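# Two robots relay office block to lab bench

## Task

With r1 starting inside the office and r2 in the corridor linking office and lab, get the wooden block off the office bench and onto the lab bench. The office door cannot be opened, but the service window between office and corridor is open. The lab door only opens by pushing while someone keeps the release button on the office wall pressed. It counts only if the lab door is closed at the end and neither robot has toppled or is left leaning.

## Robot and tools

Robots. r1 and r2 are identical Hello Robot Stretch 4 units: an omni-wheel base (rim within 0.23 m of its centre), a lift on a mast, an arm that telescopes forward, a three-axis wrist and a five-finger hand. Each reports in its own frames, so only images, lidar_m and wrist_depth_mm reveal where one robot stands relative to the other. Pressing one robot hard against the other, including gripping its fingers, fails the scene. Once two bases touch, even millimetres more travel is a hard press. Loose objects may occasionally get nudged.

Frames. Base frame: origin on the floor below the base centre, x forward, y left, z up, metres. hand_pose is given in it and refers to the hand point, 0.045 m in front of the palm; its reported position can be slightly wrong. Odometry frame: the base frame where the robot began. base_odometry counts wheel turns only (slip counts as travel); heading in rad, left positive, -3.142 to 3.142. If turned_by_wheels and turned_by_imu, summed over one move, disagree by more than about 0.1 rad, the base likely bumped or slipped.

move. Arguments: optional objects r1 and r2, plus cameras and blocking. Each robot object holds base and/or joints, optionally speeds, pace and contact_limits; or end_of_arm alone ("enable_torque" revives wrist motors that switched off). base is a relative offset from where that base last reported itself: translate_m (forward +, -2 to 2 m), strafe_m (left +, -2 to 2 m), rotate_rad (counter-clockwise +, -3.2 to 3.2). Translate and strafe may be combined into one straight diagonal; rotate goes alone. joints are absolute targets by name: lift_m 0 to 1.2 m; arm_m 0 to 0.55 m; wrist_yaw_rad -1.134 to 4.276 (0 forward, + left, 3.14 folded back); wrist_pitch_rad -1.117 to 4.259 (0 level, 1.57 down); wrist_roll_rad -1.117 to 4.259 (0 palm up, 1.57 palm to robot's right, 3.14 palm down); hand_little, hand_ring, hand_middle, hand_index, hand_thumb_bend from -1 (curled) to +1 (straight); hand_thumb_turn -1 (opposite fingers) to +1 (beside palm); settings hand_force_limit -1 to 1 (about 0 to 10 N fingertip force, 15 N for thumb) and hand_speed -0.96 to 1 (full speed from +0.48). Out-of-range targets are clipped and reported. pace is "slow", "default", "fast" or "max"; speeds gives a per-joint top speed instead. contact_limits, 0 (lightest) to 1, default 0.5, placed beside its own command, for arm_m, lift_m, translate_m, strafe_m, rotate_rad. Even at 0 the arm needs a firm push to stop; for a light press aim 1 to 3 mm past contact. cameras lists names (r1_head_camera, r1_head_left_camera, r1_head_right_camera, r1_wrist_camera, same for r2, or "all"). blocking true (default) waits until everything is at rest; false returns quickly while motion continues, and a later move only replaces the targets it names. A move with no action returns full state and all images.

Other tools. wait(seconds 0 to 10, cameras) lets time pass; it returns early when an unfinished move ends. stop(cameras) brakes all running motion. zoom_image(camera, region [x0,y0,x1,y1] pixels, at most 504 square) enlarges part of the latest image. show_instructions shows the hand reference page. finished_scene(scene 1) ends the scene irreversibly; the result must hold without the robots.

Results. move names commanded robots; "as last shown" means a robot was not commanded. base_status and joint_status: done, moving, off_target (resting short, maybe still pushing), or an uncommanded stop: contact_stop (that motion went slack), time_out, limit_stop_at_own_body, limit_stop_at_tilt (lean over 6 degrees; lift, arm and wheels go slack), torque_fault (wrist limp until enable_torque). After an uncommanded stop or refused call, the rest of that reply's move, wait and finished_scene calls are skipped. on_its_own lists things not commanded (slack joints, tilt change). lidar_m: 12 distances, 30-degree sectors, first straight ahead, counter-clockwise (4th left, 7th behind, 10th right); "-" means nothing seen or nearer than 0.25 m. wrist_depth_mm: 7x7 grid of depths, 100 to 2000 mm. base_tilt in degrees, forward/right positive, with a few degrees of fixed error. motor_effort in percent, servo_current in mA, peaks in brackets. hand_stopped_by lists little, ring, middle, index, thumb_bend, thumb_turn as moving, target, force, stalled or fault; *_load_n are fingertip loads in N, positive pushing open; a lost grip shows as loads near 0.

Hand. Fingers start moving only when their target changes by 0.002 or more, and lock on arrival or when load reaches hand_force_limit. With the thumb turned in, the hand wraps objects about 0.035 to 0.065 m thick. For gentle grips use hand_speed -0.94 or lower. Scene start: force limit 0, hand_speed -0.8. To squeeze harder, raise the limit and send a more-closed target.

Cautions. Avoid self-collision: hand over the base with low lift, wrist tilted up combined with roll or right yaw, or folded wrist tilted. Carrying over 1 kg with arm_m above 0.2 while driving or turning can tip the robot; steady pushes with a high hand can too. A lift load needs lift_m contact limit of 0.15 (1 kg) or 0.3 (2 kg). Robots may travel up to 3 cm differently per metre. Don't drop the block even slightly, slam or ram doors, or hit fixed objects hard.

Each tool is called after "Emit:" as a command line: name --argument value for each argument, lists and objects as JSON in quotes; but a table of rows of numbers goes row by row, as --pt "numbers of a row", without its own name.

Reference images:

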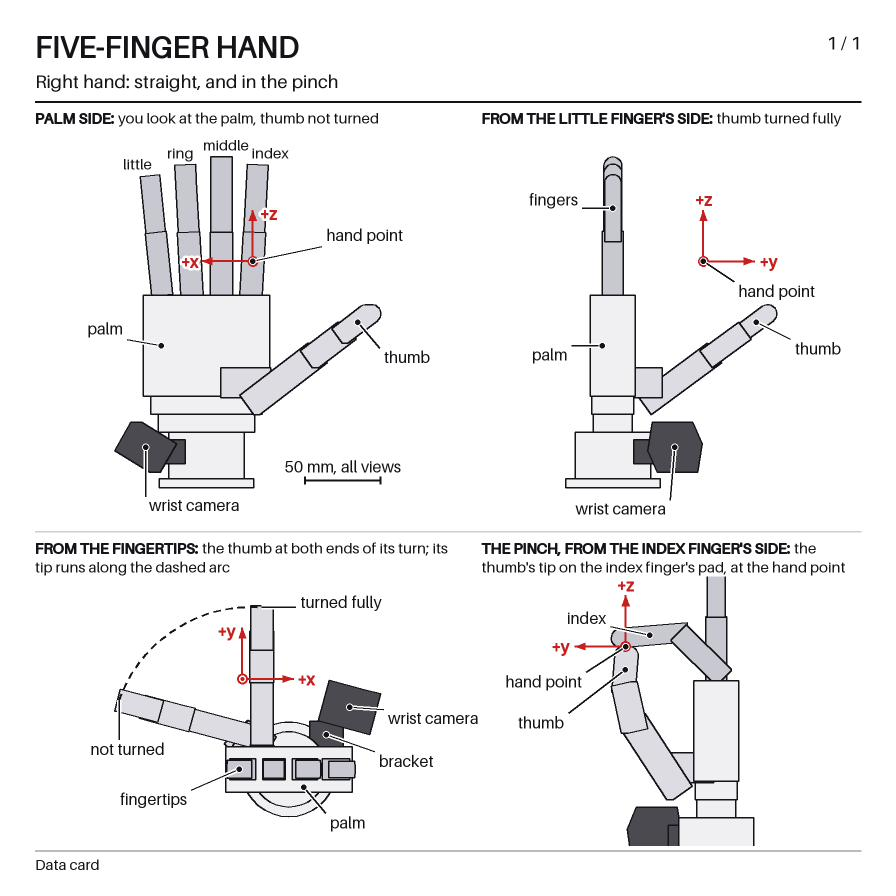

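## Session

Emit:
move

Scene clock: 0.00 s.
r1.base_odometry: x=+0.000 y=+0.000 heading=+0.000
r1.turned_by_wheels: +0.000
r1.turned_by_imu: +0.000
r1.base_tilt: forward=-0.4 right=+0.0
r1.lidar_m: 1.90 1.21 0.89 0.73 0.78 0.98 0.90 0.91 1.12 2.24 1.89 1.33
r1.base_status: not commanded
r1.joint_positions: lift_m=+0.137 arm_m=+0.000 wrist_yaw_rad=+3.152 wrist_pitch_rad=+0.004 wrist_roll_rad=+0.000 hand_little=+1.000 hand_ring=+1.000 hand_middle=+1.000 hand_index=+1.000 hand_thumb_turn=+1.000 hand_thumb_bend=+1.000 hand_force_limit=+0.000 hand_speed=-0.800
r1.joint_status: not commanded
r1.measured_speeds: all 0
r1.hand_stopped_by: target,target,target,target,target,target
r1.little_load_n: 0.0
r1.ring_load_n: 0.0
r1.middle_load_n: 0.0
r1.index_load_n: 0.0
r1.thumb_bend_load_n: 0.0
r1.thumb_turn_load_n: 0.0
r1.motor_effort: lift_m=+20 arm_m=-4 wheel_0=+0 wheel_1=+2 wheel_2=-2
r1.servo_current: wrist_yaw_rad=59 wrist_pitch_rad=46 wrist_roll_rad=46
r1.hand_pose: x=-0.0520 y=+0.1158 z=+0.3742 quat_wxyz=(-0.502, -0.504, +0.498, +0.496) (m; r1's base frame)
r1.wrist_depth_mm: - 143 - - - - - / - 127 151 - - 1160 831 / - 135 191 - - 1182 842 / 119 143 214 - - 1160 854 / 220 - - - - - - / 226 - 171 171 190 - - / 236 842 109 108 - - -
r2.base_odometry: x=+0.000 y=+0.000 heading=+0.000
r2.turned_by_wheels: +0.000
r2.turned_by_imu: +0.000
r2.base_tilt: forward=-0.1 right=-1.4
r2.lidar_m: 0.72 0.64 0.62 0.75 1.04 2.96 1.41 1.06 1.01 0.95 0.70 0.65
r2.base_status: not commanded
r2.joint_positions: lift_m=+0.215 arm_m=+0.002 wrist_yaw_rad=+3.220 wrist_pitch_rad=+0.004 wrist_roll_rad=+0.000 hand_little=+1.000 hand_ring=+1.000 hand_middle=+1.000 hand_index=+1.000 hand_thumb_turn=+1.000 hand_thumb_bend=+1.000 hand_force_limit=+0.000 hand_speed=-0.800
r2.joint_status: not commanded
r2.measured_speeds: all 0
r2.hand_stopped_by: target,target,target,target,target,target
r2.little_load_n: 0.0
r2.ring_load_n: 0.0
r2.middle_load_n: 0.0
r2.index_load_n: 0.0
r2.thumb_bend_load_n: 0.0
r2.thumb_turn_load_n: 0.0
r2.motor_effort: lift_m=+22 arm_m=-4 wheel_0=+0 wheel_1=+0 wheel_2=+1
r2.servo_current: wrist_yaw_rad=52 wrist_pitch_rad=65 wrist_roll_rad=46
r2.hand_pose: x=-0.0576 y=+0.1006 z=+0.4530 quat_wxyz=(-0.518, -0.520, +0.481, +0.479) (m; r2's base frame)
r2.wrist_depth_mm: - 129 129 - - - - / - - 151 1983 - - - / - 120 163 - - - - / 135 134 188 - - - - / 214 - - - - - - / 216 1042 125 126 - - - / 217 - - - - - -
pictures: r1_head_camera, r1_head_left_camera, r1_head_right_camera, r1_wrist_camera, r2_head_camera, r2_head_left_camera, r2_head_right_camera, r2_wrist_camera
Images, in order (width x height): r1_head_camera 420x560, r1_head_left_camera 420x672, r1_head_right_camera 420x672, r1_wrist_camera 616x392, r2_head_camera 420x560, r2_head_left_camera 420x672, r2_head_right_camera 420x672, r2_wrist_camera 616x392.

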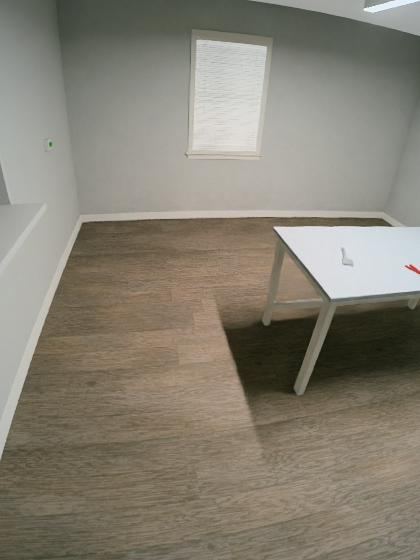

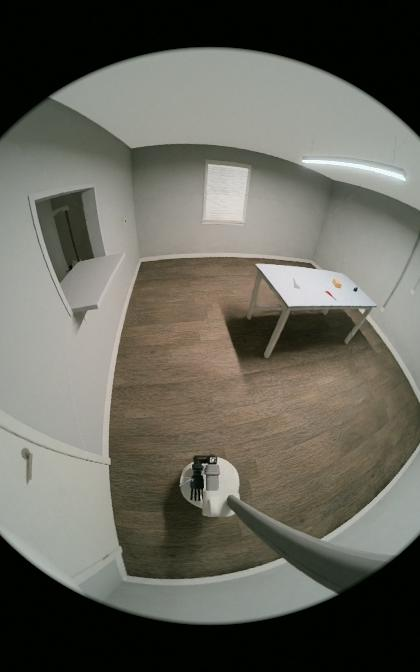

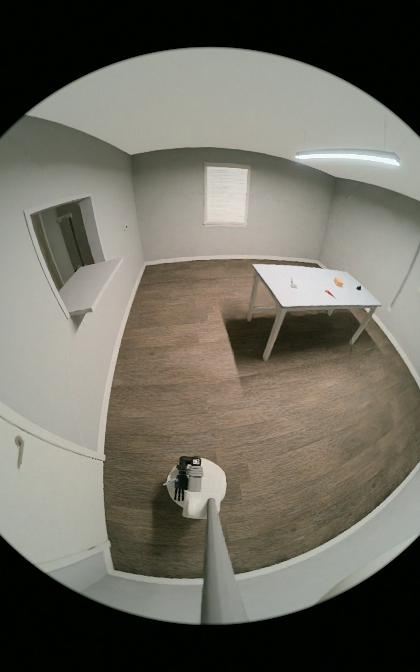

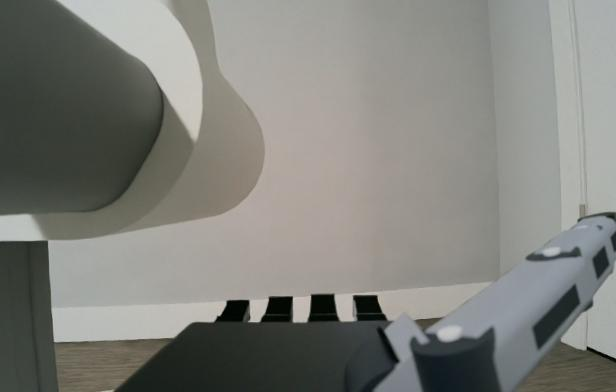

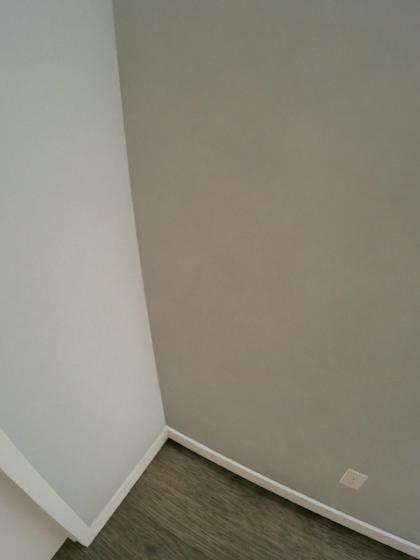

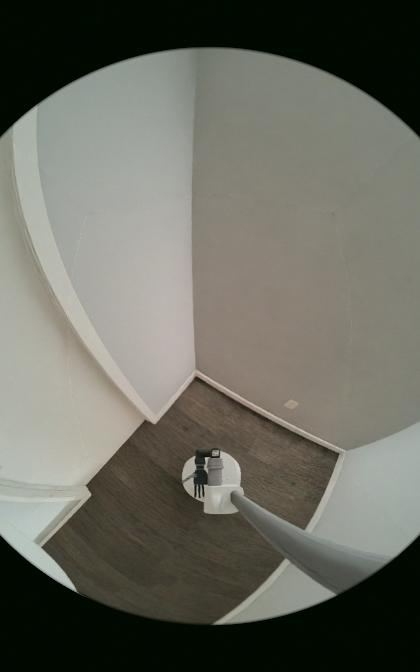

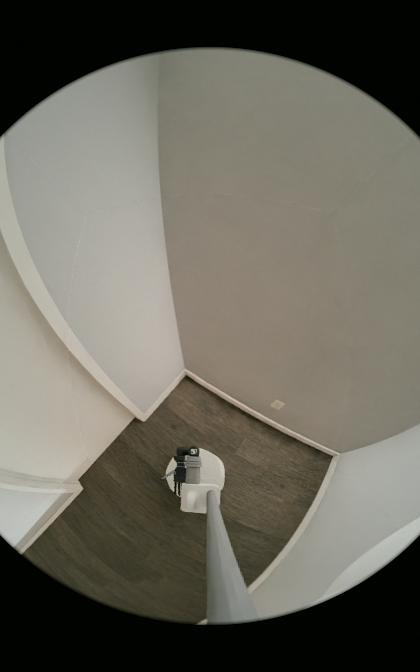

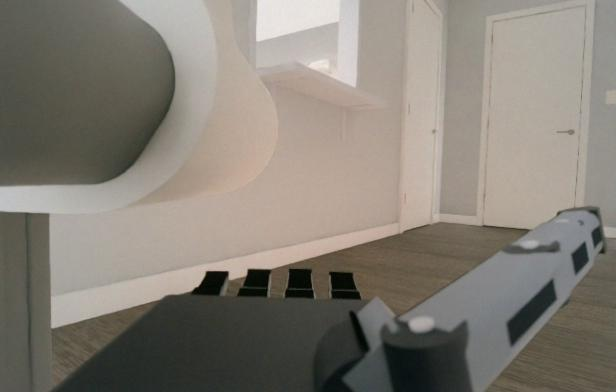

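Emit:
zoom_image --camera "r1_head_right_camera" --region '[230, 240, 400, 380]'

Emit:
zoom_image --camera "r1_head_camera" --region '[0, 100, 120, 260]'

Emit:
zoom_image --camera "r2_wrist_camera" --region '[230, 0, 616, 280]'

Emit:
zoom_image --camera "r1_head_right_camera" --region '[0, 160, 160, 340]'

Scaled by 2.965 from the camera's image (finer frame: 600x960).

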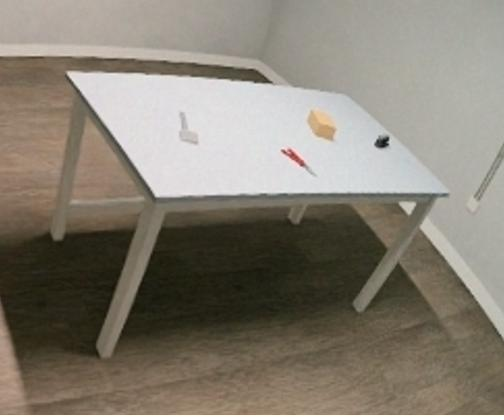

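Scaled by 3.150 from the camera's image (finer frame: 1200x1600).

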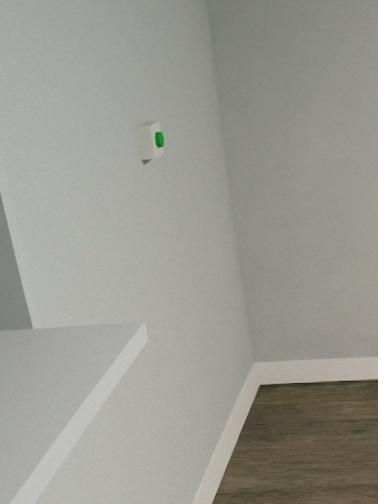

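Scaled by 1.306.

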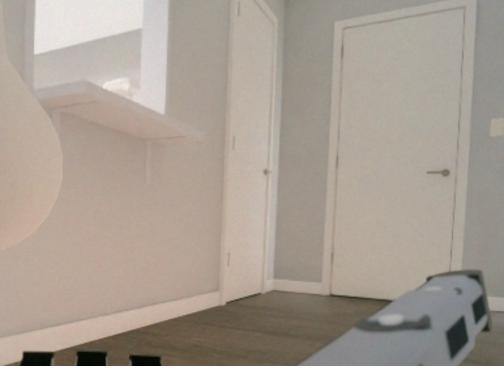

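Scaled by 2.800 from the camera's image (finer frame: 600x960).

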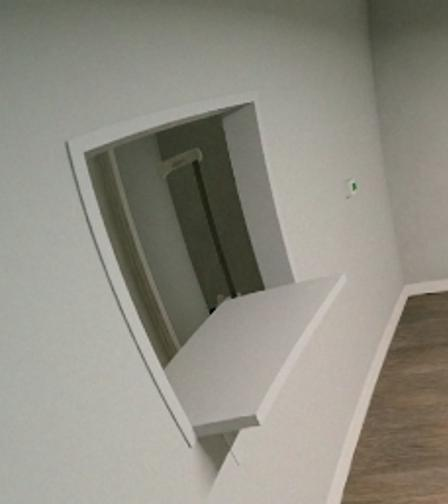

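Emit:
move --r1 '{"base": {"rotate_rad": -0.5}}' --r2 '{"base": {"rotate_rad": 2.6}}' --cameras '["r1_head_camera", "r2_head_camera", "r2_head_left_camera", "r2_head_right_camera"]'

Scene clock: 18.87 s.
move: r1 done; r2 done
r1.base_odometry: x=+0.000 y=+0.000 heading=-0.500
r1.turned_by_wheels: -0.500
r1.turned_by_imu: -0.504
r1.base_tilt: forward=-0.2 right=+0.0
r1.lidar_m: 1.33 3.80 1.20 0.90 0.74 0.82 0.99 0.91 0.91 1.14 2.33 1.85
r1.base_status: done
r1.joint_positions: lift_m=+0.137 arm_m=+0.000 wrist_yaw_rad=+3.152 wrist_pitch_rad=+0.004 wrist_roll_rad=+0.000 hand_little=+1.000 hand_ring=+1.000 hand_middle=+1.000 hand_index=+1.000 hand_thumb_turn=+1.000 hand_thumb_bend=+1.000 hand_force_limit=+0.000 hand_speed=-0.800
r1.joint_status: not commanded
r1.measured_speeds: all 0
r1.hand_stopped_by: target,target,target,target,target,target
r1.little_load_n: -0.5
r1.ring_load_n: 0.0
r1.middle_load_n: 0.0
r1.index_load_n: 0.0
r1.thumb_bend_load_n: 0.0
r1.thumb_turn_load_n: 0.0
r1.motor_effort: lift_m=+20(20) arm_m=-4(4) wheel_0=+3(8) wheel_1=-1(10) wheel_2=+0(8)
r1.servo_current: wrist_yaw_rad=59(59) wrist_pitch_rad=52(65) wrist_roll_rad=46(65)
r1.hand_pose: x=-0.0520 y=+0.1158 z=+0.3742 quat_wxyz=(-0.502, -0.504, +0.498, +0.496)
r1.wrist_depth_mm: - 143 - - 1078 - - / - 127 151 1366 1078 - - / - 135 192 1336 1078 - - / 119 143 216 1366 1098 - - / 220 - - 1366 1078 - - / 227 - 178 192 190 - - / 225 842 109 109 - - -
r2.base_odometry: x=+0.000 y=+0.000 heading=+2.600
r2.turned_by_wheels: +2.600
r2.turned_by_imu: +2.625
r2.base_tilt: forward=+0.0 right=-1.4
r2.lidar_m: 2.60 1.41 1.06 1.02 0.98 0.71 0.66 0.69 0.64 0.60 0.72 1.03
r2.base_status: done
r2.joint_positions: lift_m=+0.215 arm_m=+0.002 wrist_yaw_rad=+3.220 wrist_pitch_rad=+0.004 wrist_roll_rad=+0.000 hand_little=+1.000 hand_ring=+1.000 hand_middle=+1.000 hand_index=+1.000 hand_thumb_turn=+1.000 hand_thumb_bend=+1.000 hand_force_limit=+0.000 hand_speed=-0.800
r2.joint_status: not commanded
r2.measured_speeds: all 0
r2.hand_stopped_by: target,target,target,target,target,target
r2.little_load_n: 0.0
r2.ring_load_n: 0.0
r2.middle_load_n: 0.0
r2.index_load_n: 0.0
r2.thumb_bend_load_n: 0.0
r2.thumb_turn_load_n: 0.0
r2.motor_effort: lift_m=+22(22) arm_m=-4(4) wheel_0=+0(6) wheel_1=-1(7) wheel_2=-2(8)
r2.servo_current: wrist_yaw_rad=46(59) wrist_pitch_rad=65(98) wrist_roll_rad=33(59)
r2.hand_pose: x=-0.0576 y=+0.1006 z=+0.4530 quat_wxyz=(-0.518, -0.520, +0.481, +0.479)
r2.wrist_depth_mm: - 129 129 - - - - / - - 151 - - - - / - 120 162 - - - - / 135 134 189 - - - - / 215 - - - - - - / 216 - 125 126 - - - / 217 - - - - - -
Images, in order (width x height): r1_head_camera 420x560, r2_head_camera 420x560, r2_head_left_camera 420x672, r2_head_right_camera 420x672.

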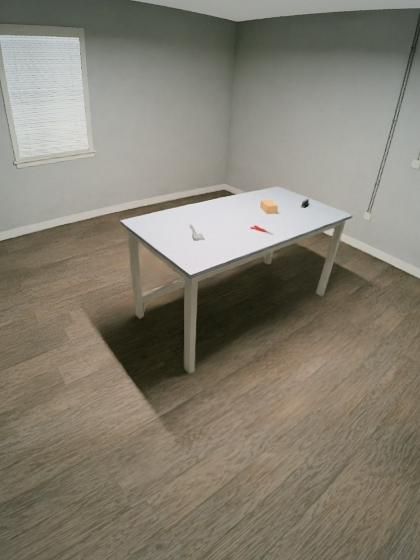

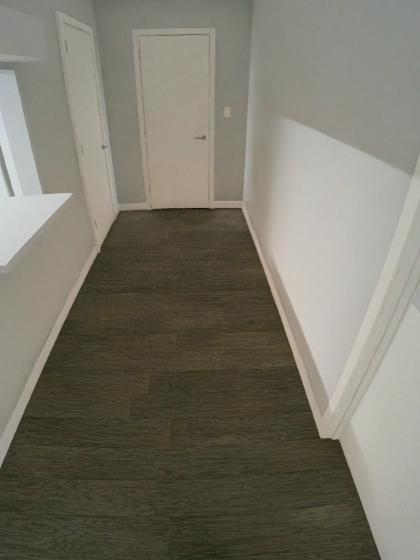

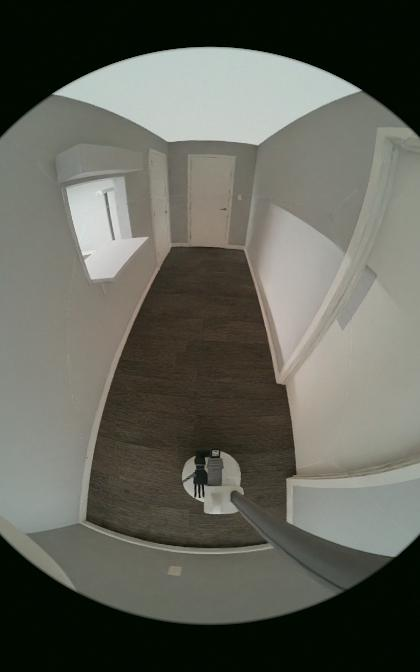

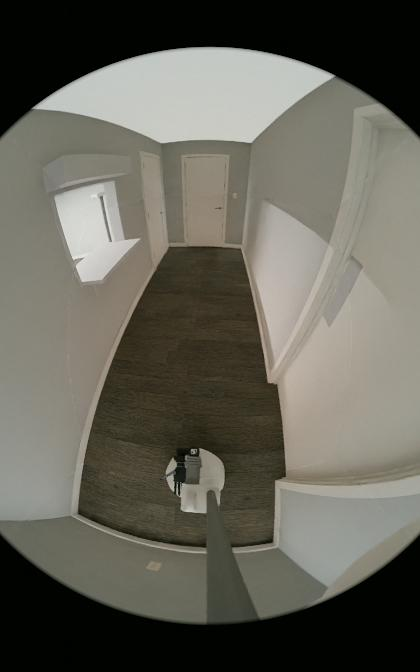

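Emit:
move --r1 '{"base": {"translate_m": 0.3}}' --r2 '{"base": {"rotate_rad": -1.3}}' --cameras '["r1_head_camera", "r2_head_camera", "r2_head_left_camera", "r2_head_right_camera", "r2_wrist_camera"]'

Scene clock: 24.20 s.
move: r1 done; r2 done
r1.base_odometry: x=+0.263 y=-0.144 heading=-0.500
r1.turned_by_wheels: +0.000
r1.turned_by_imu: -0.001
r1.base_tilt: forward=-0.3 right=+0.1
r1.lidar_m: 1.02 1.51 1.30 1.11 0.95 0.97 1.24 1.13 1.12 1.46 2.92 1.45
r1.base_status: done
r1.joint_positions: lift_m=+0.137 arm_m=+0.000 wrist_yaw_rad=+3.152 wrist_pitch_rad=+0.004 wrist_roll_rad=+0.000 hand_little=+1.000 hand_ring=+1.000 hand_middle=+1.000 hand_index=+1.000 hand_thumb_turn=+1.000 hand_thumb_bend=+1.000 hand_force_limit=+0.000 hand_speed=-0.800
r1.joint_status: not commanded
r1.measured_speeds: all 0
r1.hand_stopped_by: target,target,target,target,target,target
r1.little_load_n: 0.0
r1.ring_load_n: 0.0
r1.middle_load_n: 0.0
r1.index_load_n: 0.0
r1.thumb_bend_load_n: 0.0
r1.thumb_turn_load_n: 0.0
r1.motor_effort: lift_m=+20(20) arm_m=-4(5) wheel_0=+1(8) wheel_1=+2(13) wheel_2=-1(11)
r1.servo_current: wrist_yaw_rad=46(59) wrist_pitch_rad=46(65) wrist_roll_rad=46(65)
r1.hand_pose: x=-0.0520 y=+0.1158 z=+0.3742 quat_wxyz=(-0.502, -0.504, +0.498, +0.496)
r1.wrist_depth_mm: - 143 - - - - - / - 128 152 1661 1397 - - / - 135 193 1618 1397 - - / 119 143 216 1661 1430 - - / 220 - - 1576 1366 - - / 227 1160 1182 192 190 - - / 226 842 109 108 - - -
r2.base_odometry: x=+0.000 y=+0.000 heading=+1.300
r2.turned_by_wheels: -1.300
r2.turned_by_imu: -1.312
r2.base_tilt: forward=+0.0 right=-1.4
r2.lidar_m: 0.69 0.84 1.38 1.58 1.16 1.01 1.02 0.79 0.65 0.67 0.72 0.61
r2.base_status: done
r2.joint_positions: lift_m=+0.215 arm_m=+0.002 wrist_yaw_rad=+3.220 wrist_pitch_rad=+0.004 wrist_roll_rad=+0.000 hand_little=+1.000 hand_ring=+1.000 hand_middle=+1.000 hand_index=+1.000 hand_thumb_turn=+1.000 hand_thumb_bend=+1.000 hand_force_limit=+0.000 hand_speed=-0.800
r2.joint_status: not commanded
r2.measured_speeds: all 0
r2.hand_stopped_by: target,target,target,target,target,target
r2.little_load_n: 0.0
r2.ring_load_n: 0.0
r2.middle_load_n: 0.0
r2.index_load_n: 0.0
r2.thumb_bend_load_n: 0.0
r2.thumb_turn_load_n: 0.0
r2.motor_effort: lift_m=+22(22) arm_m=-4(4) wheel_0=+0(6) wheel_1=+2(6) wheel_2=+0(7)
r2.servo_current: wrist_yaw_rad=52(59) wrist_pitch_rad=72(91) wrist_roll_rad=39(52)
r2.hand_pose: x=-0.0576 y=+0.1006 z=+0.4530 quat_wxyz=(-0.518, -0.520, +0.481, +0.479)
r2.wrist_depth_mm: - 129 129 - - - - / - - 152 - - - - / - 120 162 - - - - / 135 134 190 - - - - / 216 - - - - - - / 216 - 125 126 - - - / 217 - - - - - -
Images, in order (width x height): r1_head_camera 420x560, r2_head_camera 420x560, r2_head_left_camera 420x672, r2_head_right_camera 420x672, r2_wrist_camera 616x392.

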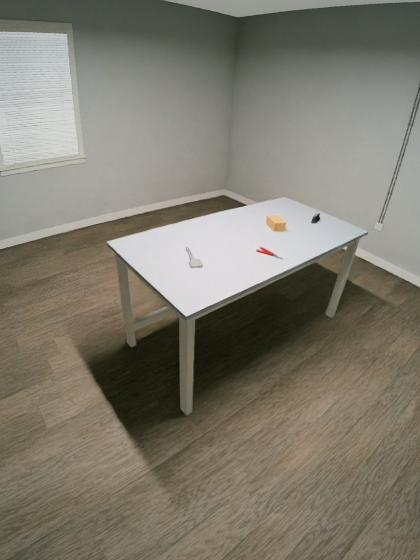

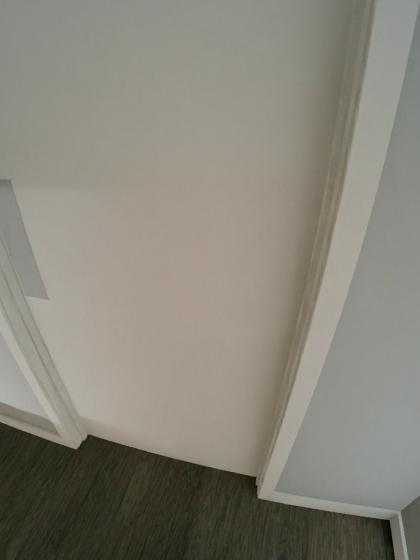

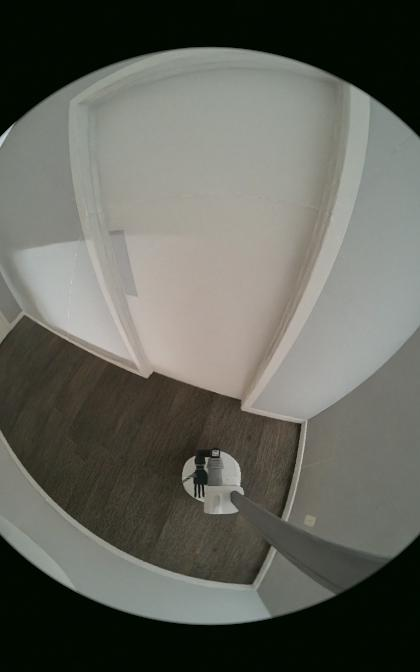

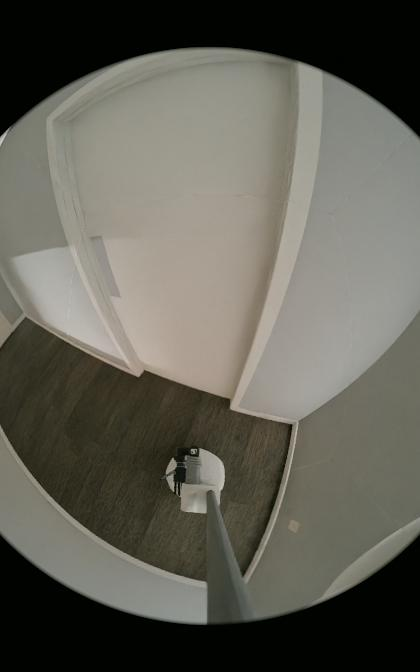

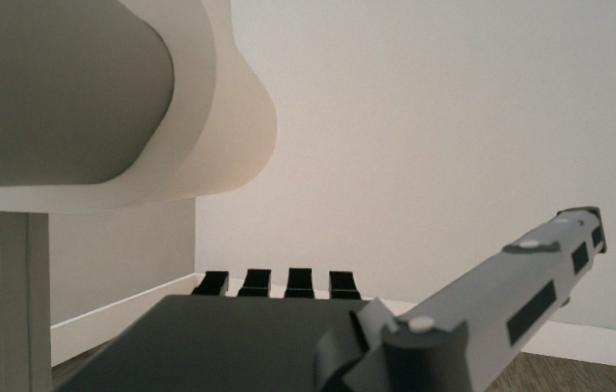

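Emit:
move --r1 '{"base": {"rotate_rad": 0.5}, "joints": {"lift_m": 0.5}}' --r2 '{"base": {"rotate_rad": 1.42}, "joints": {"lift_m": 0.5}}' --cameras '["r1_head_camera", "r2_head_camera", "r2_head_left_camera"]'

Scene clock: 46.43 s.
move: r1 done; r2 done
r1.base_odometry: x=+0.263 y=-0.144 heading=+0.000
r1.turned_by_wheels: +0.500
r1.turned_by_imu: +0.505
r1.base_tilt: forward=-0.2 right=+0.2
r1.lidar_m: 1.44 1.42 1.09 0.96 0.96 1.18 1.14 1.15 1.42 2.70 1.50 1.02
r1.base_status: done
r1.joint_positions: lift_m=+0.500 arm_m=+0.000 wrist_yaw_rad=+3.152 wrist_pitch_rad=+0.004 wrist_roll_rad=+0.000 hand_little=+1.000 hand_ring=+1.000 hand_middle=+1.000 hand_index=+1.000 hand_thumb_turn=+1.000 hand_thumb_bend=+1.000 hand_force_limit=+0.000 hand_speed=-0.800
r1.joint_status: all done
r1.measured_speeds: all 0
r1.hand_stopped_by: target,target,target,target,target,target
r1.little_load_n: 0.0
r1.ring_load_n: 0.0
r1.middle_load_n: 0.0
r1.index_load_n: 0.0
r1.thumb_bend_load_n: 0.0
r1.thumb_turn_load_n: 0.0
r1.motor_effort: lift_m=+26(30) arm_m=-4(5) wheel_0=-2(8) wheel_1=-2(11) wheel_2=+0(8)
r1.servo_current: wrist_yaw_rad=59(59) wrist_pitch_rad=39(59) wrist_roll_rad=46(72)
r1.hand_pose: x=-0.0520 y=+0.1158 z=+0.7369 quat_wxyz=(-0.502, -0.504, +0.498, +0.496)
r1.wrist_depth_mm: - 143 - - - - 1098 / - 128 154 - - 1430 1078 / - 135 179 - - 1430 1078 / 120 143 220 - - 1430 1098 / 220 - - - - - - / 228 - 171 171 168 - - / - - 109 109 - - -
r2.base_odometry: x=+0.000 y=+0.000 heading=+2.720
r2.turned_by_wheels: +1.420
r2.turned_by_imu: +1.434
r2.base_tilt: forward=-0.1 right=-1.4
r2.lidar_m: 2.10 1.31 1.03 1.02 0.88 0.68 0.66 0.75 0.62 0.62 0.77 1.03
r2.base_status: done
r2.joint_positions: lift_m=+0.500 arm_m=+0.002 wrist_yaw_rad=+3.220 wrist_pitch_rad=+0.004 wrist_roll_rad=+0.000 hand_little=+1.000 hand_ring=+1.000 hand_middle=+1.000 hand_index=+1.000 hand_thumb_turn=+1.000 hand_thumb_bend=+1.000 hand_force_limit=+0.000 hand_speed=-0.800
r2.joint_status: all done
r2.measured_speeds: all 0
r2.hand_stopped_by: target,target,target,target,target,target
r2.little_load_n: 0.0
r2.ring_load_n: 0.0
r2.middle_load_n: 0.0
r2.index_load_n: 0.0
r2.thumb_bend_load_n: 0.0
r2.thumb_turn_load_n: 0.0
r2.motor_effort: lift_m=+27(32) arm_m=-4(4) wheel_0=-1(6) wheel_1=+1(8) wheel_2=+1(7)
r2.servo_current: wrist_yaw_rad=46(59) wrist_pitch_rad=52(78) wrist_roll_rad=59(59)
r2.hand_pose: x=-0.0576 y=+0.1006 z=+0.7371 quat_wxyz=(-0.518, -0.520, +0.481, +0.479)
r2.wrist_depth_mm: - 129 129 - - - - / - - 150 - - - - / - 121 169 - - - - / 135 134 187 - - - - / 214 - - - - - - / 216 - 125 126 - - - / 217 - - - - - -
Images, in order (width x height): r1_head_camera 420x560, r2_head_camera 420x560, r2_head_left_camera 420x672.

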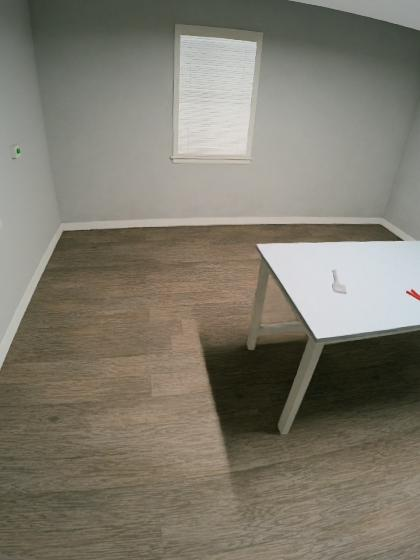

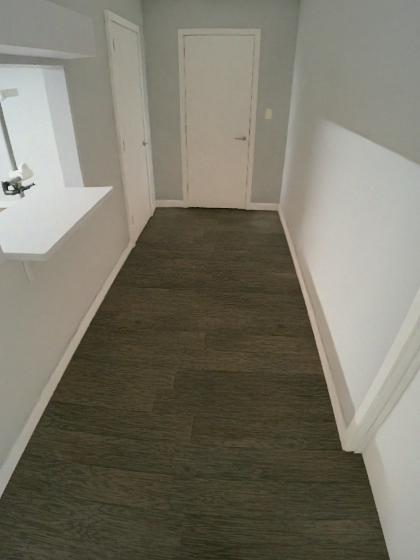

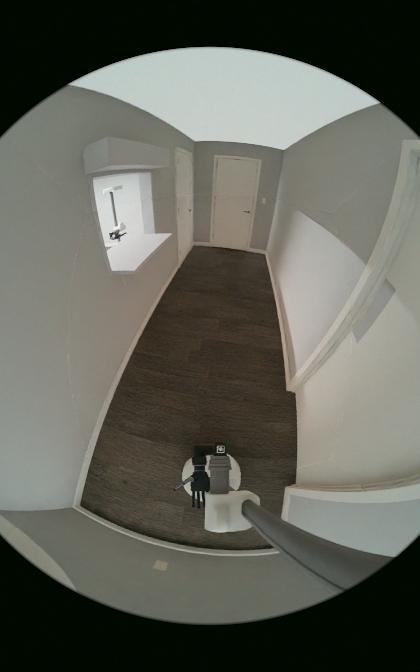

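Emit:
move --r1 '{"base": {"translate_m": 0.42, "strafe_m": -1.1}}' --r2 '{"base": {"rotate_rad": -0.066}}' --cameras '["r1_head_camera"]'

Emit:
move --r1 '{"joints": {"lift_m": 0.8}}' --r2 '{"base": {"translate_m": 1.0}, "joints": {"lift_m": 0.8}}' --cameras '["r2_head_camera", "r2_head_left_camera"]'

Scene clock: 59.00 s.
move: r1 done; r2 done
r1.base_odometry: x=+0.683 y=-1.244 heading=+0.000
r1.turned_by_wheels: +0.000
r1.turned_by_imu: -0.004
r1.base_tilt: forward=-0.4 right=+0.1
r1.lidar_m: 0.60 0.62 0.75 2.04 2.11 1.52 1.35 1.35 1.68 2.11 1.13 0.70
r1.base_status: done
r1.joint_positions: lift_m=+0.500 arm_m=+0.000 wrist_yaw_rad=+3.152 wrist_pitch_rad=+0.004 wrist_roll_rad=+0.000 hand_little=+1.000 hand_ring=+1.000 hand_middle=+1.000 hand_index=+1.000 hand_thumb_turn=+1.000 hand_thumb_bend=+1.000 hand_force_limit=+0.000 hand_speed=-0.800
r1.joint_status: not commanded
r1.measured_speeds: all 0
r1.hand_stopped_by: target,target,target,target,target,target
r1.little_load_n: 0.0
r1.ring_load_n: 0.0
r1.middle_load_n: 0.0
r1.index_load_n: 0.0
r1.thumb_bend_load_n: 0.0
r1.thumb_turn_load_n: 0.0
r1.motor_effort: lift_m=+25(26) arm_m=-4(5) wheel_0=-1(11) wheel_1=-1(12) wheel_2=+0(7)
r1.servo_current: wrist_yaw_rad=33(59) wrist_pitch_rad=52(65) wrist_roll_rad=59(65)
r1.hand_pose: x=-0.0520 y=+0.1158 z=+0.7370 quat_wxyz=(-0.502, -0.504, +0.498, +0.496)
r1.wrist_depth_mm: - 143 - - - - - / - 129 156 - - - - / - 137 181 - - - - / 120 143 208 - - - - / 221 - - - - - - / 228 - 171 171 168 - - / - - 109 108 - - -
r2.base_odometry: x=+0.000 y=+0.000 heading=+2.654
r2.turned_by_wheels: -0.066
r2.turned_by_imu: -0.066
r2.base_tilt: forward=+0.0 right=-1.4
r2.lidar_m: 3.20 1.38 1.03 1.03 0.93 0.70 0.67 0.74 0.61 0.63 0.73 1.05
r2.base_status: done
r2.joint_positions: lift_m=+0.500 arm_m=+0.002 wrist_yaw_rad=+3.220 wrist_pitch_rad=+0.004 wrist_roll_rad=+0.000 hand_little=+1.000 hand_ring=+1.000 hand_middle=+1.000 hand_index=+1.000 hand_thumb_turn=+1.000 hand_thumb_bend=+1.000 hand_force_limit=+0.000 hand_speed=-0.800
r2.joint_status: not commanded
r2.measured_speeds: all 0
r2.hand_stopped_by: target,target,target,target,target,target
r2.little_load_n: 0.0
r2.ring_load_n: 0.0
r2.middle_load_n: 0.5
r2.index_load_n: 0.0
r2.thumb_bend_load_n: 0.0
r2.thumb_turn_load_n: 0.0
r2.motor_effort: lift_m=+27(28) arm_m=-4(4) wheel_0=+0(3) wheel_1=+2(4) wheel_2=-1(5)
r2.servo_current: wrist_yaw_rad=52(59) wrist_pitch_rad=46(91) wrist_roll_rad=46(59)
r2.hand_pose: x=-0.0576 y=+0.1006 z=+0.7371 quat_wxyz=(-0.518, -0.520, +0.481, +0.479)
r2.wrist_depth_mm: - 129 129 - - - - / - - 152 - - - - / - 120 162 - - - - / 135 134 189 - - - - / 215 - - - - - - / 216 - 125 126 - - - / 217 - - - - - -
Images, in order (width x height): r1_head_camera 420x560.

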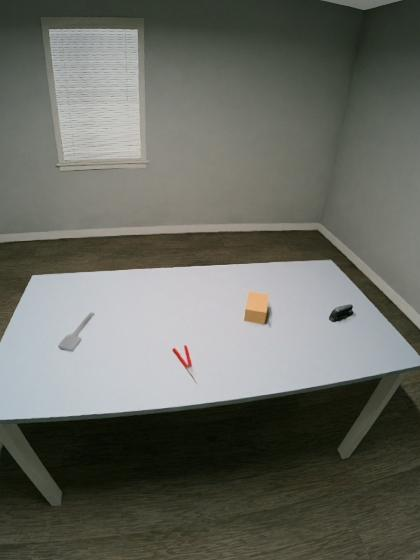

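Scene clock: 63.80 s.
move: r1 done; r2 done
r1.base_odometry: x=+0.683 y=-1.244 heading=+0.000
r1.turned_by_wheels: +0.000
r1.turned_by_imu: +0.000
r1.base_tilt: forward=-0.4 right=+0.1
r1.lidar_m: 0.60 0.62 0.76 2.03 2.10 1.55 1.34 1.35 1.69 2.13 1.14 0.68
r1.base_status: not commanded
r1.joint_positions: lift_m=+0.800 arm_m=+0.000 wrist_yaw_rad=+3.152 wrist_pitch_rad=+0.004 wrist_roll_rad=+0.000 hand_little=+1.000 hand_ring=+1.000 hand_middle=+1.000 hand_index=+1.000 hand_thumb_turn=+1.000 hand_thumb_bend=+1.000 hand_force_limit=+0.000 hand_speed=-0.800
r1.joint_status: all done
r1.measured_speeds: all 0
r1.hand_stopped_by: target,target,target,target,target,target
r1.little_load_n: 0.0
r1.ring_load_n: 0.0
r1.middle_load_n: 0.0
r1.index_load_n: 0.0
r1.thumb_bend_load_n: 0.0
r1.thumb_turn_load_n: 0.0
r1.motor_effort: lift_m=+25(30) arm_m=-4(4) wheel_0=-1(1) wheel_1=-1(1) wheel_2=+0(1)
r1.servo_current: wrist_yaw_rad=39(65) wrist_pitch_rad=52(65) wrist_roll_rad=26(59)
r1.hand_pose: x=-0.0520 y=+0.1158 z=+1.0370 quat_wxyz=(-0.502, -0.504, +0.498, +0.496)
r1.wrist_depth_mm: - 143 - - - - - / - 129 154 - - - - / - 137 181 - - - - / 121 143 208 - - - - / 220 - - - - - - / 229 - 171 170 168 - - / - - 109 108 - - -
r2.base_odometry: x=-0.883 y=+0.469 heading=+2.654
r2.turned_by_wheels: +0.000
r2.turned_by_imu: +0.001
r2.base_tilt: forward=+0.0 right=-1.4
r2.lidar_m: 2.90 1.01 0.75 0.93 1.02 1.46 1.66 1.06 0.69 0.66 0.73 1.07
r2.base_status: done
r2.joint_positions: lift_m=+0.800 arm_m=+0.002 wrist_yaw_rad=+3.220 wrist_pitch_rad=+0.004 wrist_roll_rad=+0.000 hand_little=+1.000 hand_ring=+1.000 hand_middle=+1.000 hand_index=+1.000 hand_thumb_turn=+1.000 hand_thumb_bend=+1.000 hand_force_limit=+0.000 hand_speed=-0.800
r2.joint_status: all done
r2.measured_speeds: all 0
r2.hand_stopped_by: target,target,target,target,target,target
r2.little_load_n: 0.0
r2.ring_load_n: 0.0
r2.middle_load_n: 0.0
r2.index_load_n: 0.0
r2.thumb_bend_load_n: 0.0
r2.thumb_turn_load_n: 0.0
r2.motor_effort: lift_m=+27(32) arm_m=-4(4) wheel_0=-1(7) wheel_1=+0(6) wheel_2=+1(9)
r2.servo_current: wrist_yaw_rad=46(59) wrist_pitch_rad=46(78) wrist_roll_rad=33(59)
r2.hand_pose: x=-0.0576 y=+0.1006 z=+1.0371 quat_wxyz=(-0.518, -0.520, +0.481, +0.479)
r2.wrist_depth_mm: - 129 129 - - - - / - - 152 - - - - / - 120 162 - - - - / 135 134 190 - - - - / 225 1255 - - - - - / 226 1281 125 125 - - - / 219 - - - - - -
Images, in order (width x height): r2_head_camera 420x560, r2_head_left_camera 420x672.

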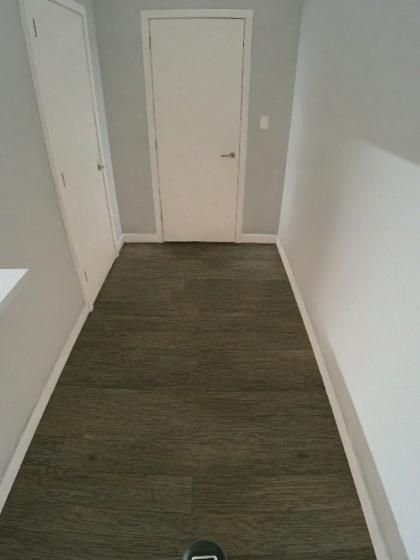

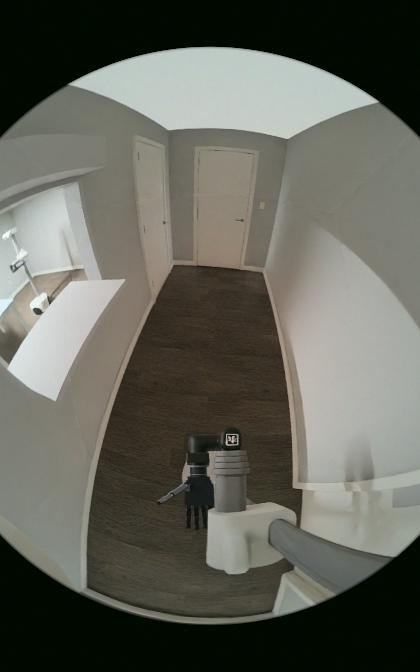

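Emit:
move --r1 '{"joints": {"wrist_yaw_rad": 0.0}}' --cameras '["r1_head_camera", "r1_wrist_camera", "r1_head_right_camera"]'

Emit:
zoom_image --camera "r1_head_camera" --region '[150, 250, 370, 400]'

Scene clock: 69.50 s.
move: r1 done
r1.base_odometry: x=+0.683 y=-1.244 heading=+0.000
r1.turned_by_wheels: +0.000
r1.turned_by_imu: +0.000
r1.base_tilt: forward=-0.2 right=+0.0
r1.lidar_m: 0.60 0.60 0.72 2.02 2.11 1.54 1.35 1.37 1.68 2.12 1.12 0.68
r1.base_status: not commanded
r1.joint_positions: lift_m=+0.800 arm_m=+0.000 wrist_yaw_rad=+0.002 wrist_pitch_rad=+0.004 wrist_roll_rad=+0.000 hand_little=+1.000 hand_ring=+1.000 hand_middle=+1.000 hand_index=+1.000 hand_thumb_turn=+1.000 hand_thumb_bend=+1.000 hand_force_limit=+0.000 hand_speed=-0.800
r1.joint_status: all done
r1.measured_speeds: all 0
r1.hand_stopped_by: target,target,target,target,target,target
r1.little_load_n: 0.0
r1.ring_load_n: 0.0
r1.middle_load_n: 0.0
r1.index_load_n: 0.0
r1.thumb_bend_load_n: 0.0
r1.thumb_turn_load_n: 0.0
r1.motor_effort: lift_m=+25(26) arm_m=-4(4) wheel_0=-1(1) wheel_1=-1(2) wheel_2=-1(1)
r1.servo_current: wrist_yaw_rad=39(111) wrist_pitch_rad=46(65) wrist_roll_rad=26(59)
r1.hand_pose: x=+0.3929 y=-0.1178 z=+1.0370 quat_wxyz=(+0.498, +0.501, +0.502, +0.499)
r1.wrist_depth_mm: - - - - - - - / - - - - - - - / - - - - - - - / - - - - - - - / - - - - - - - / - - 196 170 190 - - / - - 109 108 - - -
r2: as last shown
r2.turned_by_imu: +0.000
r2.motor_effort: lift_m=+27(27) arm_m=-4(4) wheel_0=-1(1) wheel_1=+0(1) wheel_2=+0(1)
pictures: r1_head_camera, r1_head_right_camera, r1_wrist_camera
Images, in order (width x height): r1_head_camera 420x560, r1_head_right_camera 420x672, r1_wrist_camera 616x392.

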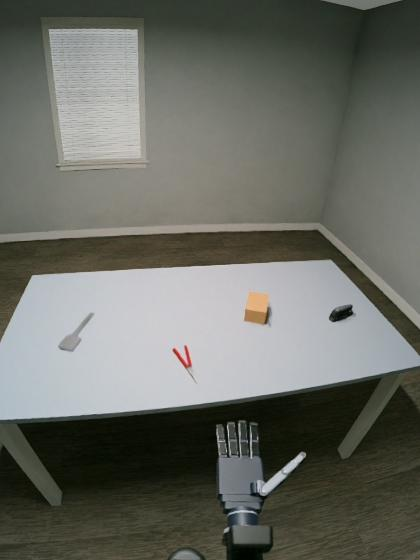

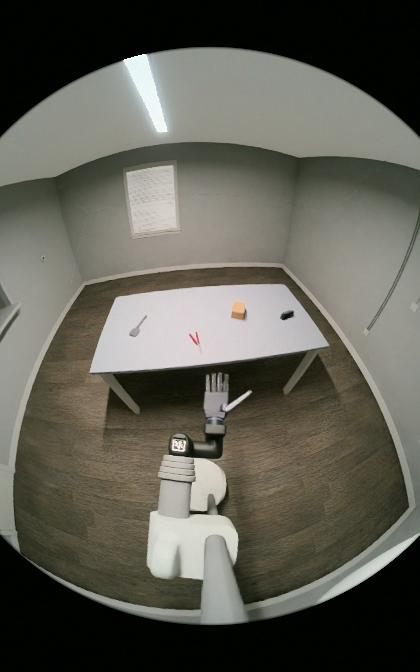

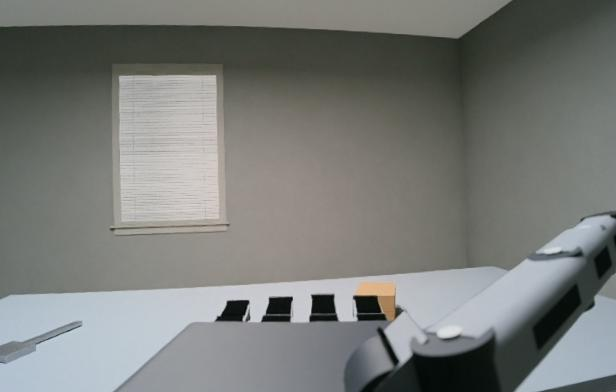

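Scaled by 2.291 from the camera's image (finer frame: 1200x1600).

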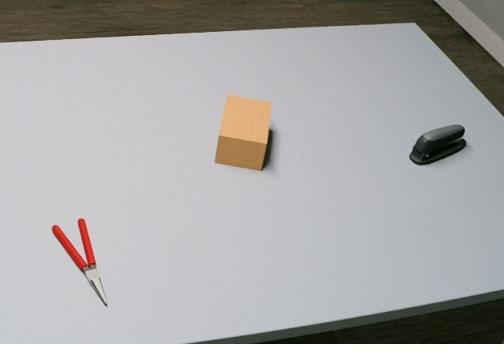

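Emit:
move --r1 '{"joints": {"lift_m": 0.95, "wrist_pitch_rad": 1.57, "arm_m": 0.3}}' --r2 '{"base": {"rotate_rad": 1.57}}' --cameras '["r1_head_camera", "r1_wrist_camera", "r2_head_camera", "r2_head_left_camera"]'

Scene clock: 89.87 s.
move: r1 done; r2 done
r1.base_odometry: x=+0.683 y=-1.244 heading=+0.000
r1.turned_by_wheels: +0.000
r1.turned_by_imu: +0.000
r1.base_tilt: forward=-0.3 right=+0.0
r1.lidar_m: 0.57 0.60 0.75 2.03 2.14 1.53 1.36 1.36 1.67 2.13 1.08 0.71
r1.base_status: not commanded
r1.joint_positions: lift_m=+0.950 arm_m=+0.300 wrist_yaw_rad=+0.002 wrist_pitch_rad=+1.568 wrist_roll_rad=+0.000 hand_little=+1.000 hand_ring=+1.000 hand_middle=+1.000 hand_index=+1.000 hand_thumb_turn=+1.000 hand_thumb_bend=+1.000 hand_force_limit=+0.000 hand_speed=-0.800
r1.joint_status: all done
r1.measured_speeds: all 0
r1.hand_stopped_by: target,target,target,target,target,target
r1.little_load_n: 0.0
r1.ring_load_n: 0.0
r1.middle_load_n: 0.0
r1.index_load_n: 0.0
r1.thumb_bend_load_n: 0.0
r1.thumb_turn_load_n: 0.0
r1.motor_effort: lift_m=+25(29) arm_m=+7(11) wheel_0=-1(1) wheel_1=-1(1) wheel_2=-1(1)
r1.servo_current: wrist_yaw_rad=33(59) wrist_pitch_rad=52(78) wrist_roll_rad=33(59)
r1.hand_pose: x=+0.5316 y=-0.1181 z=+0.9065 quat_wxyz=(+0.001, +0.706, +0.708, +0.001)
r1.wrist_depth_mm: - - - - 1078 1042 1042 / - 1060 1060 1078 1042 1060 1042 / 1098 1078 1060 1078 1060 1060 1042 / 1078 1078 1078 1060 1060 1042 1042 / 1078 1098 1078 1042 1060 1060 - / 1078 1078 1078 193 1060 - - / 1078 1098 109 108 - - -
r2.base_odometry: x=-0.883 y=+0.469 heading=-2.060
r2.turned_by_wheels: +1.570
r2.turned_by_imu: +1.585
r2.base_tilt: forward=+0.0 right=-1.4
r2.lidar_m: 0.86 1.01 1.47 1.66 1.05 0.80 0.67 0.73 1.09 3.03 0.99 0.73
r2.base_status: done
r2.joint_positions: lift_m=+0.800 arm_m=+0.002 wrist_yaw_rad=+3.220 wrist_pitch_rad=+0.004 wrist_roll_rad=+0.000 hand_little=+1.000 hand_ring=+1.000 hand_middle=+1.000 hand_index=+1.000 hand_thumb_turn=+1.000 hand_thumb_bend=+1.000 hand_force_limit=+0.000 hand_speed=-0.800
r2.joint_status: not commanded
r2.measured_speeds: all 0
r2.hand_stopped_by: target,target,target,target,target,target
r2.little_load_n: 0.0
r2.ring_load_n: 0.0
r2.middle_load_n: 0.0
r2.index_load_n: 0.0
r2.thumb_bend_load_n: 0.0
r2.thumb_turn_load_n: 0.0
r2.motor_effort: lift_m=+27(27) arm_m=-4(4) wheel_0=+0(6) wheel_1=-2(6) wheel_2=-1(8)
r2.servo_current: wrist_yaw_rad=52(65) wrist_pitch_rad=85(85) wrist_roll_rad=39(59)
r2.hand_pose: x=-0.0576 y=+0.1006 z=+1.0371 quat_wxyz=(-0.518, -0.520, +0.481, +0.479)
r2.wrist_depth_mm: - 129 129 - 854 842 820 / - - 150 778 854 842 820 / - 121 168 778 854 842 820 / 135 134 187 798 866 854 842 / 214 - - 798 842 854 - / 216 - 125 126 - - - / 217 - - - - - -
Images, in order (width x height): r1_head_camera 420x560, r1_wrist_camera 616x392, r2_head_camera 420x560, r2_head_left_camera 420x672.

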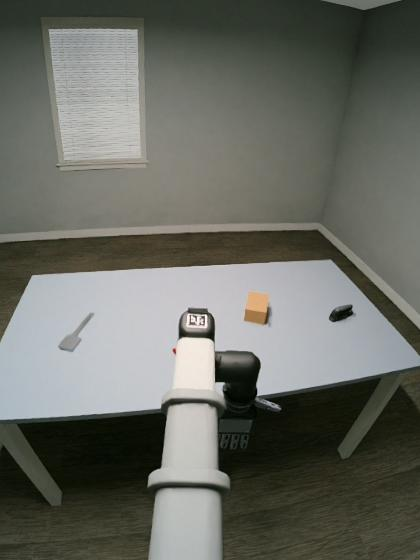

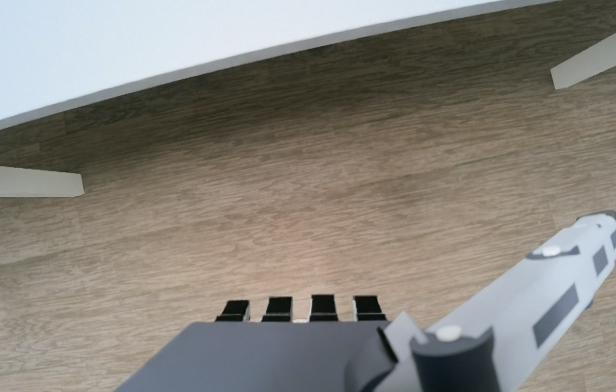

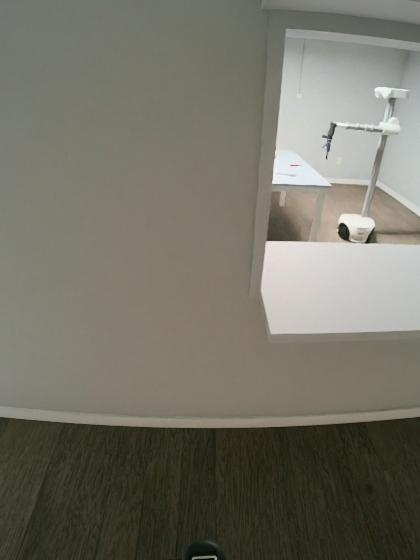

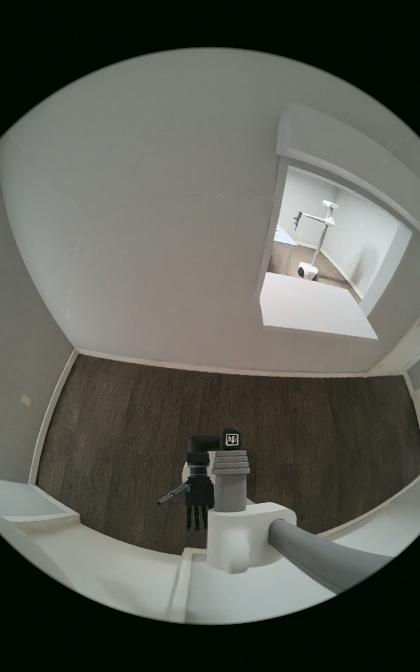

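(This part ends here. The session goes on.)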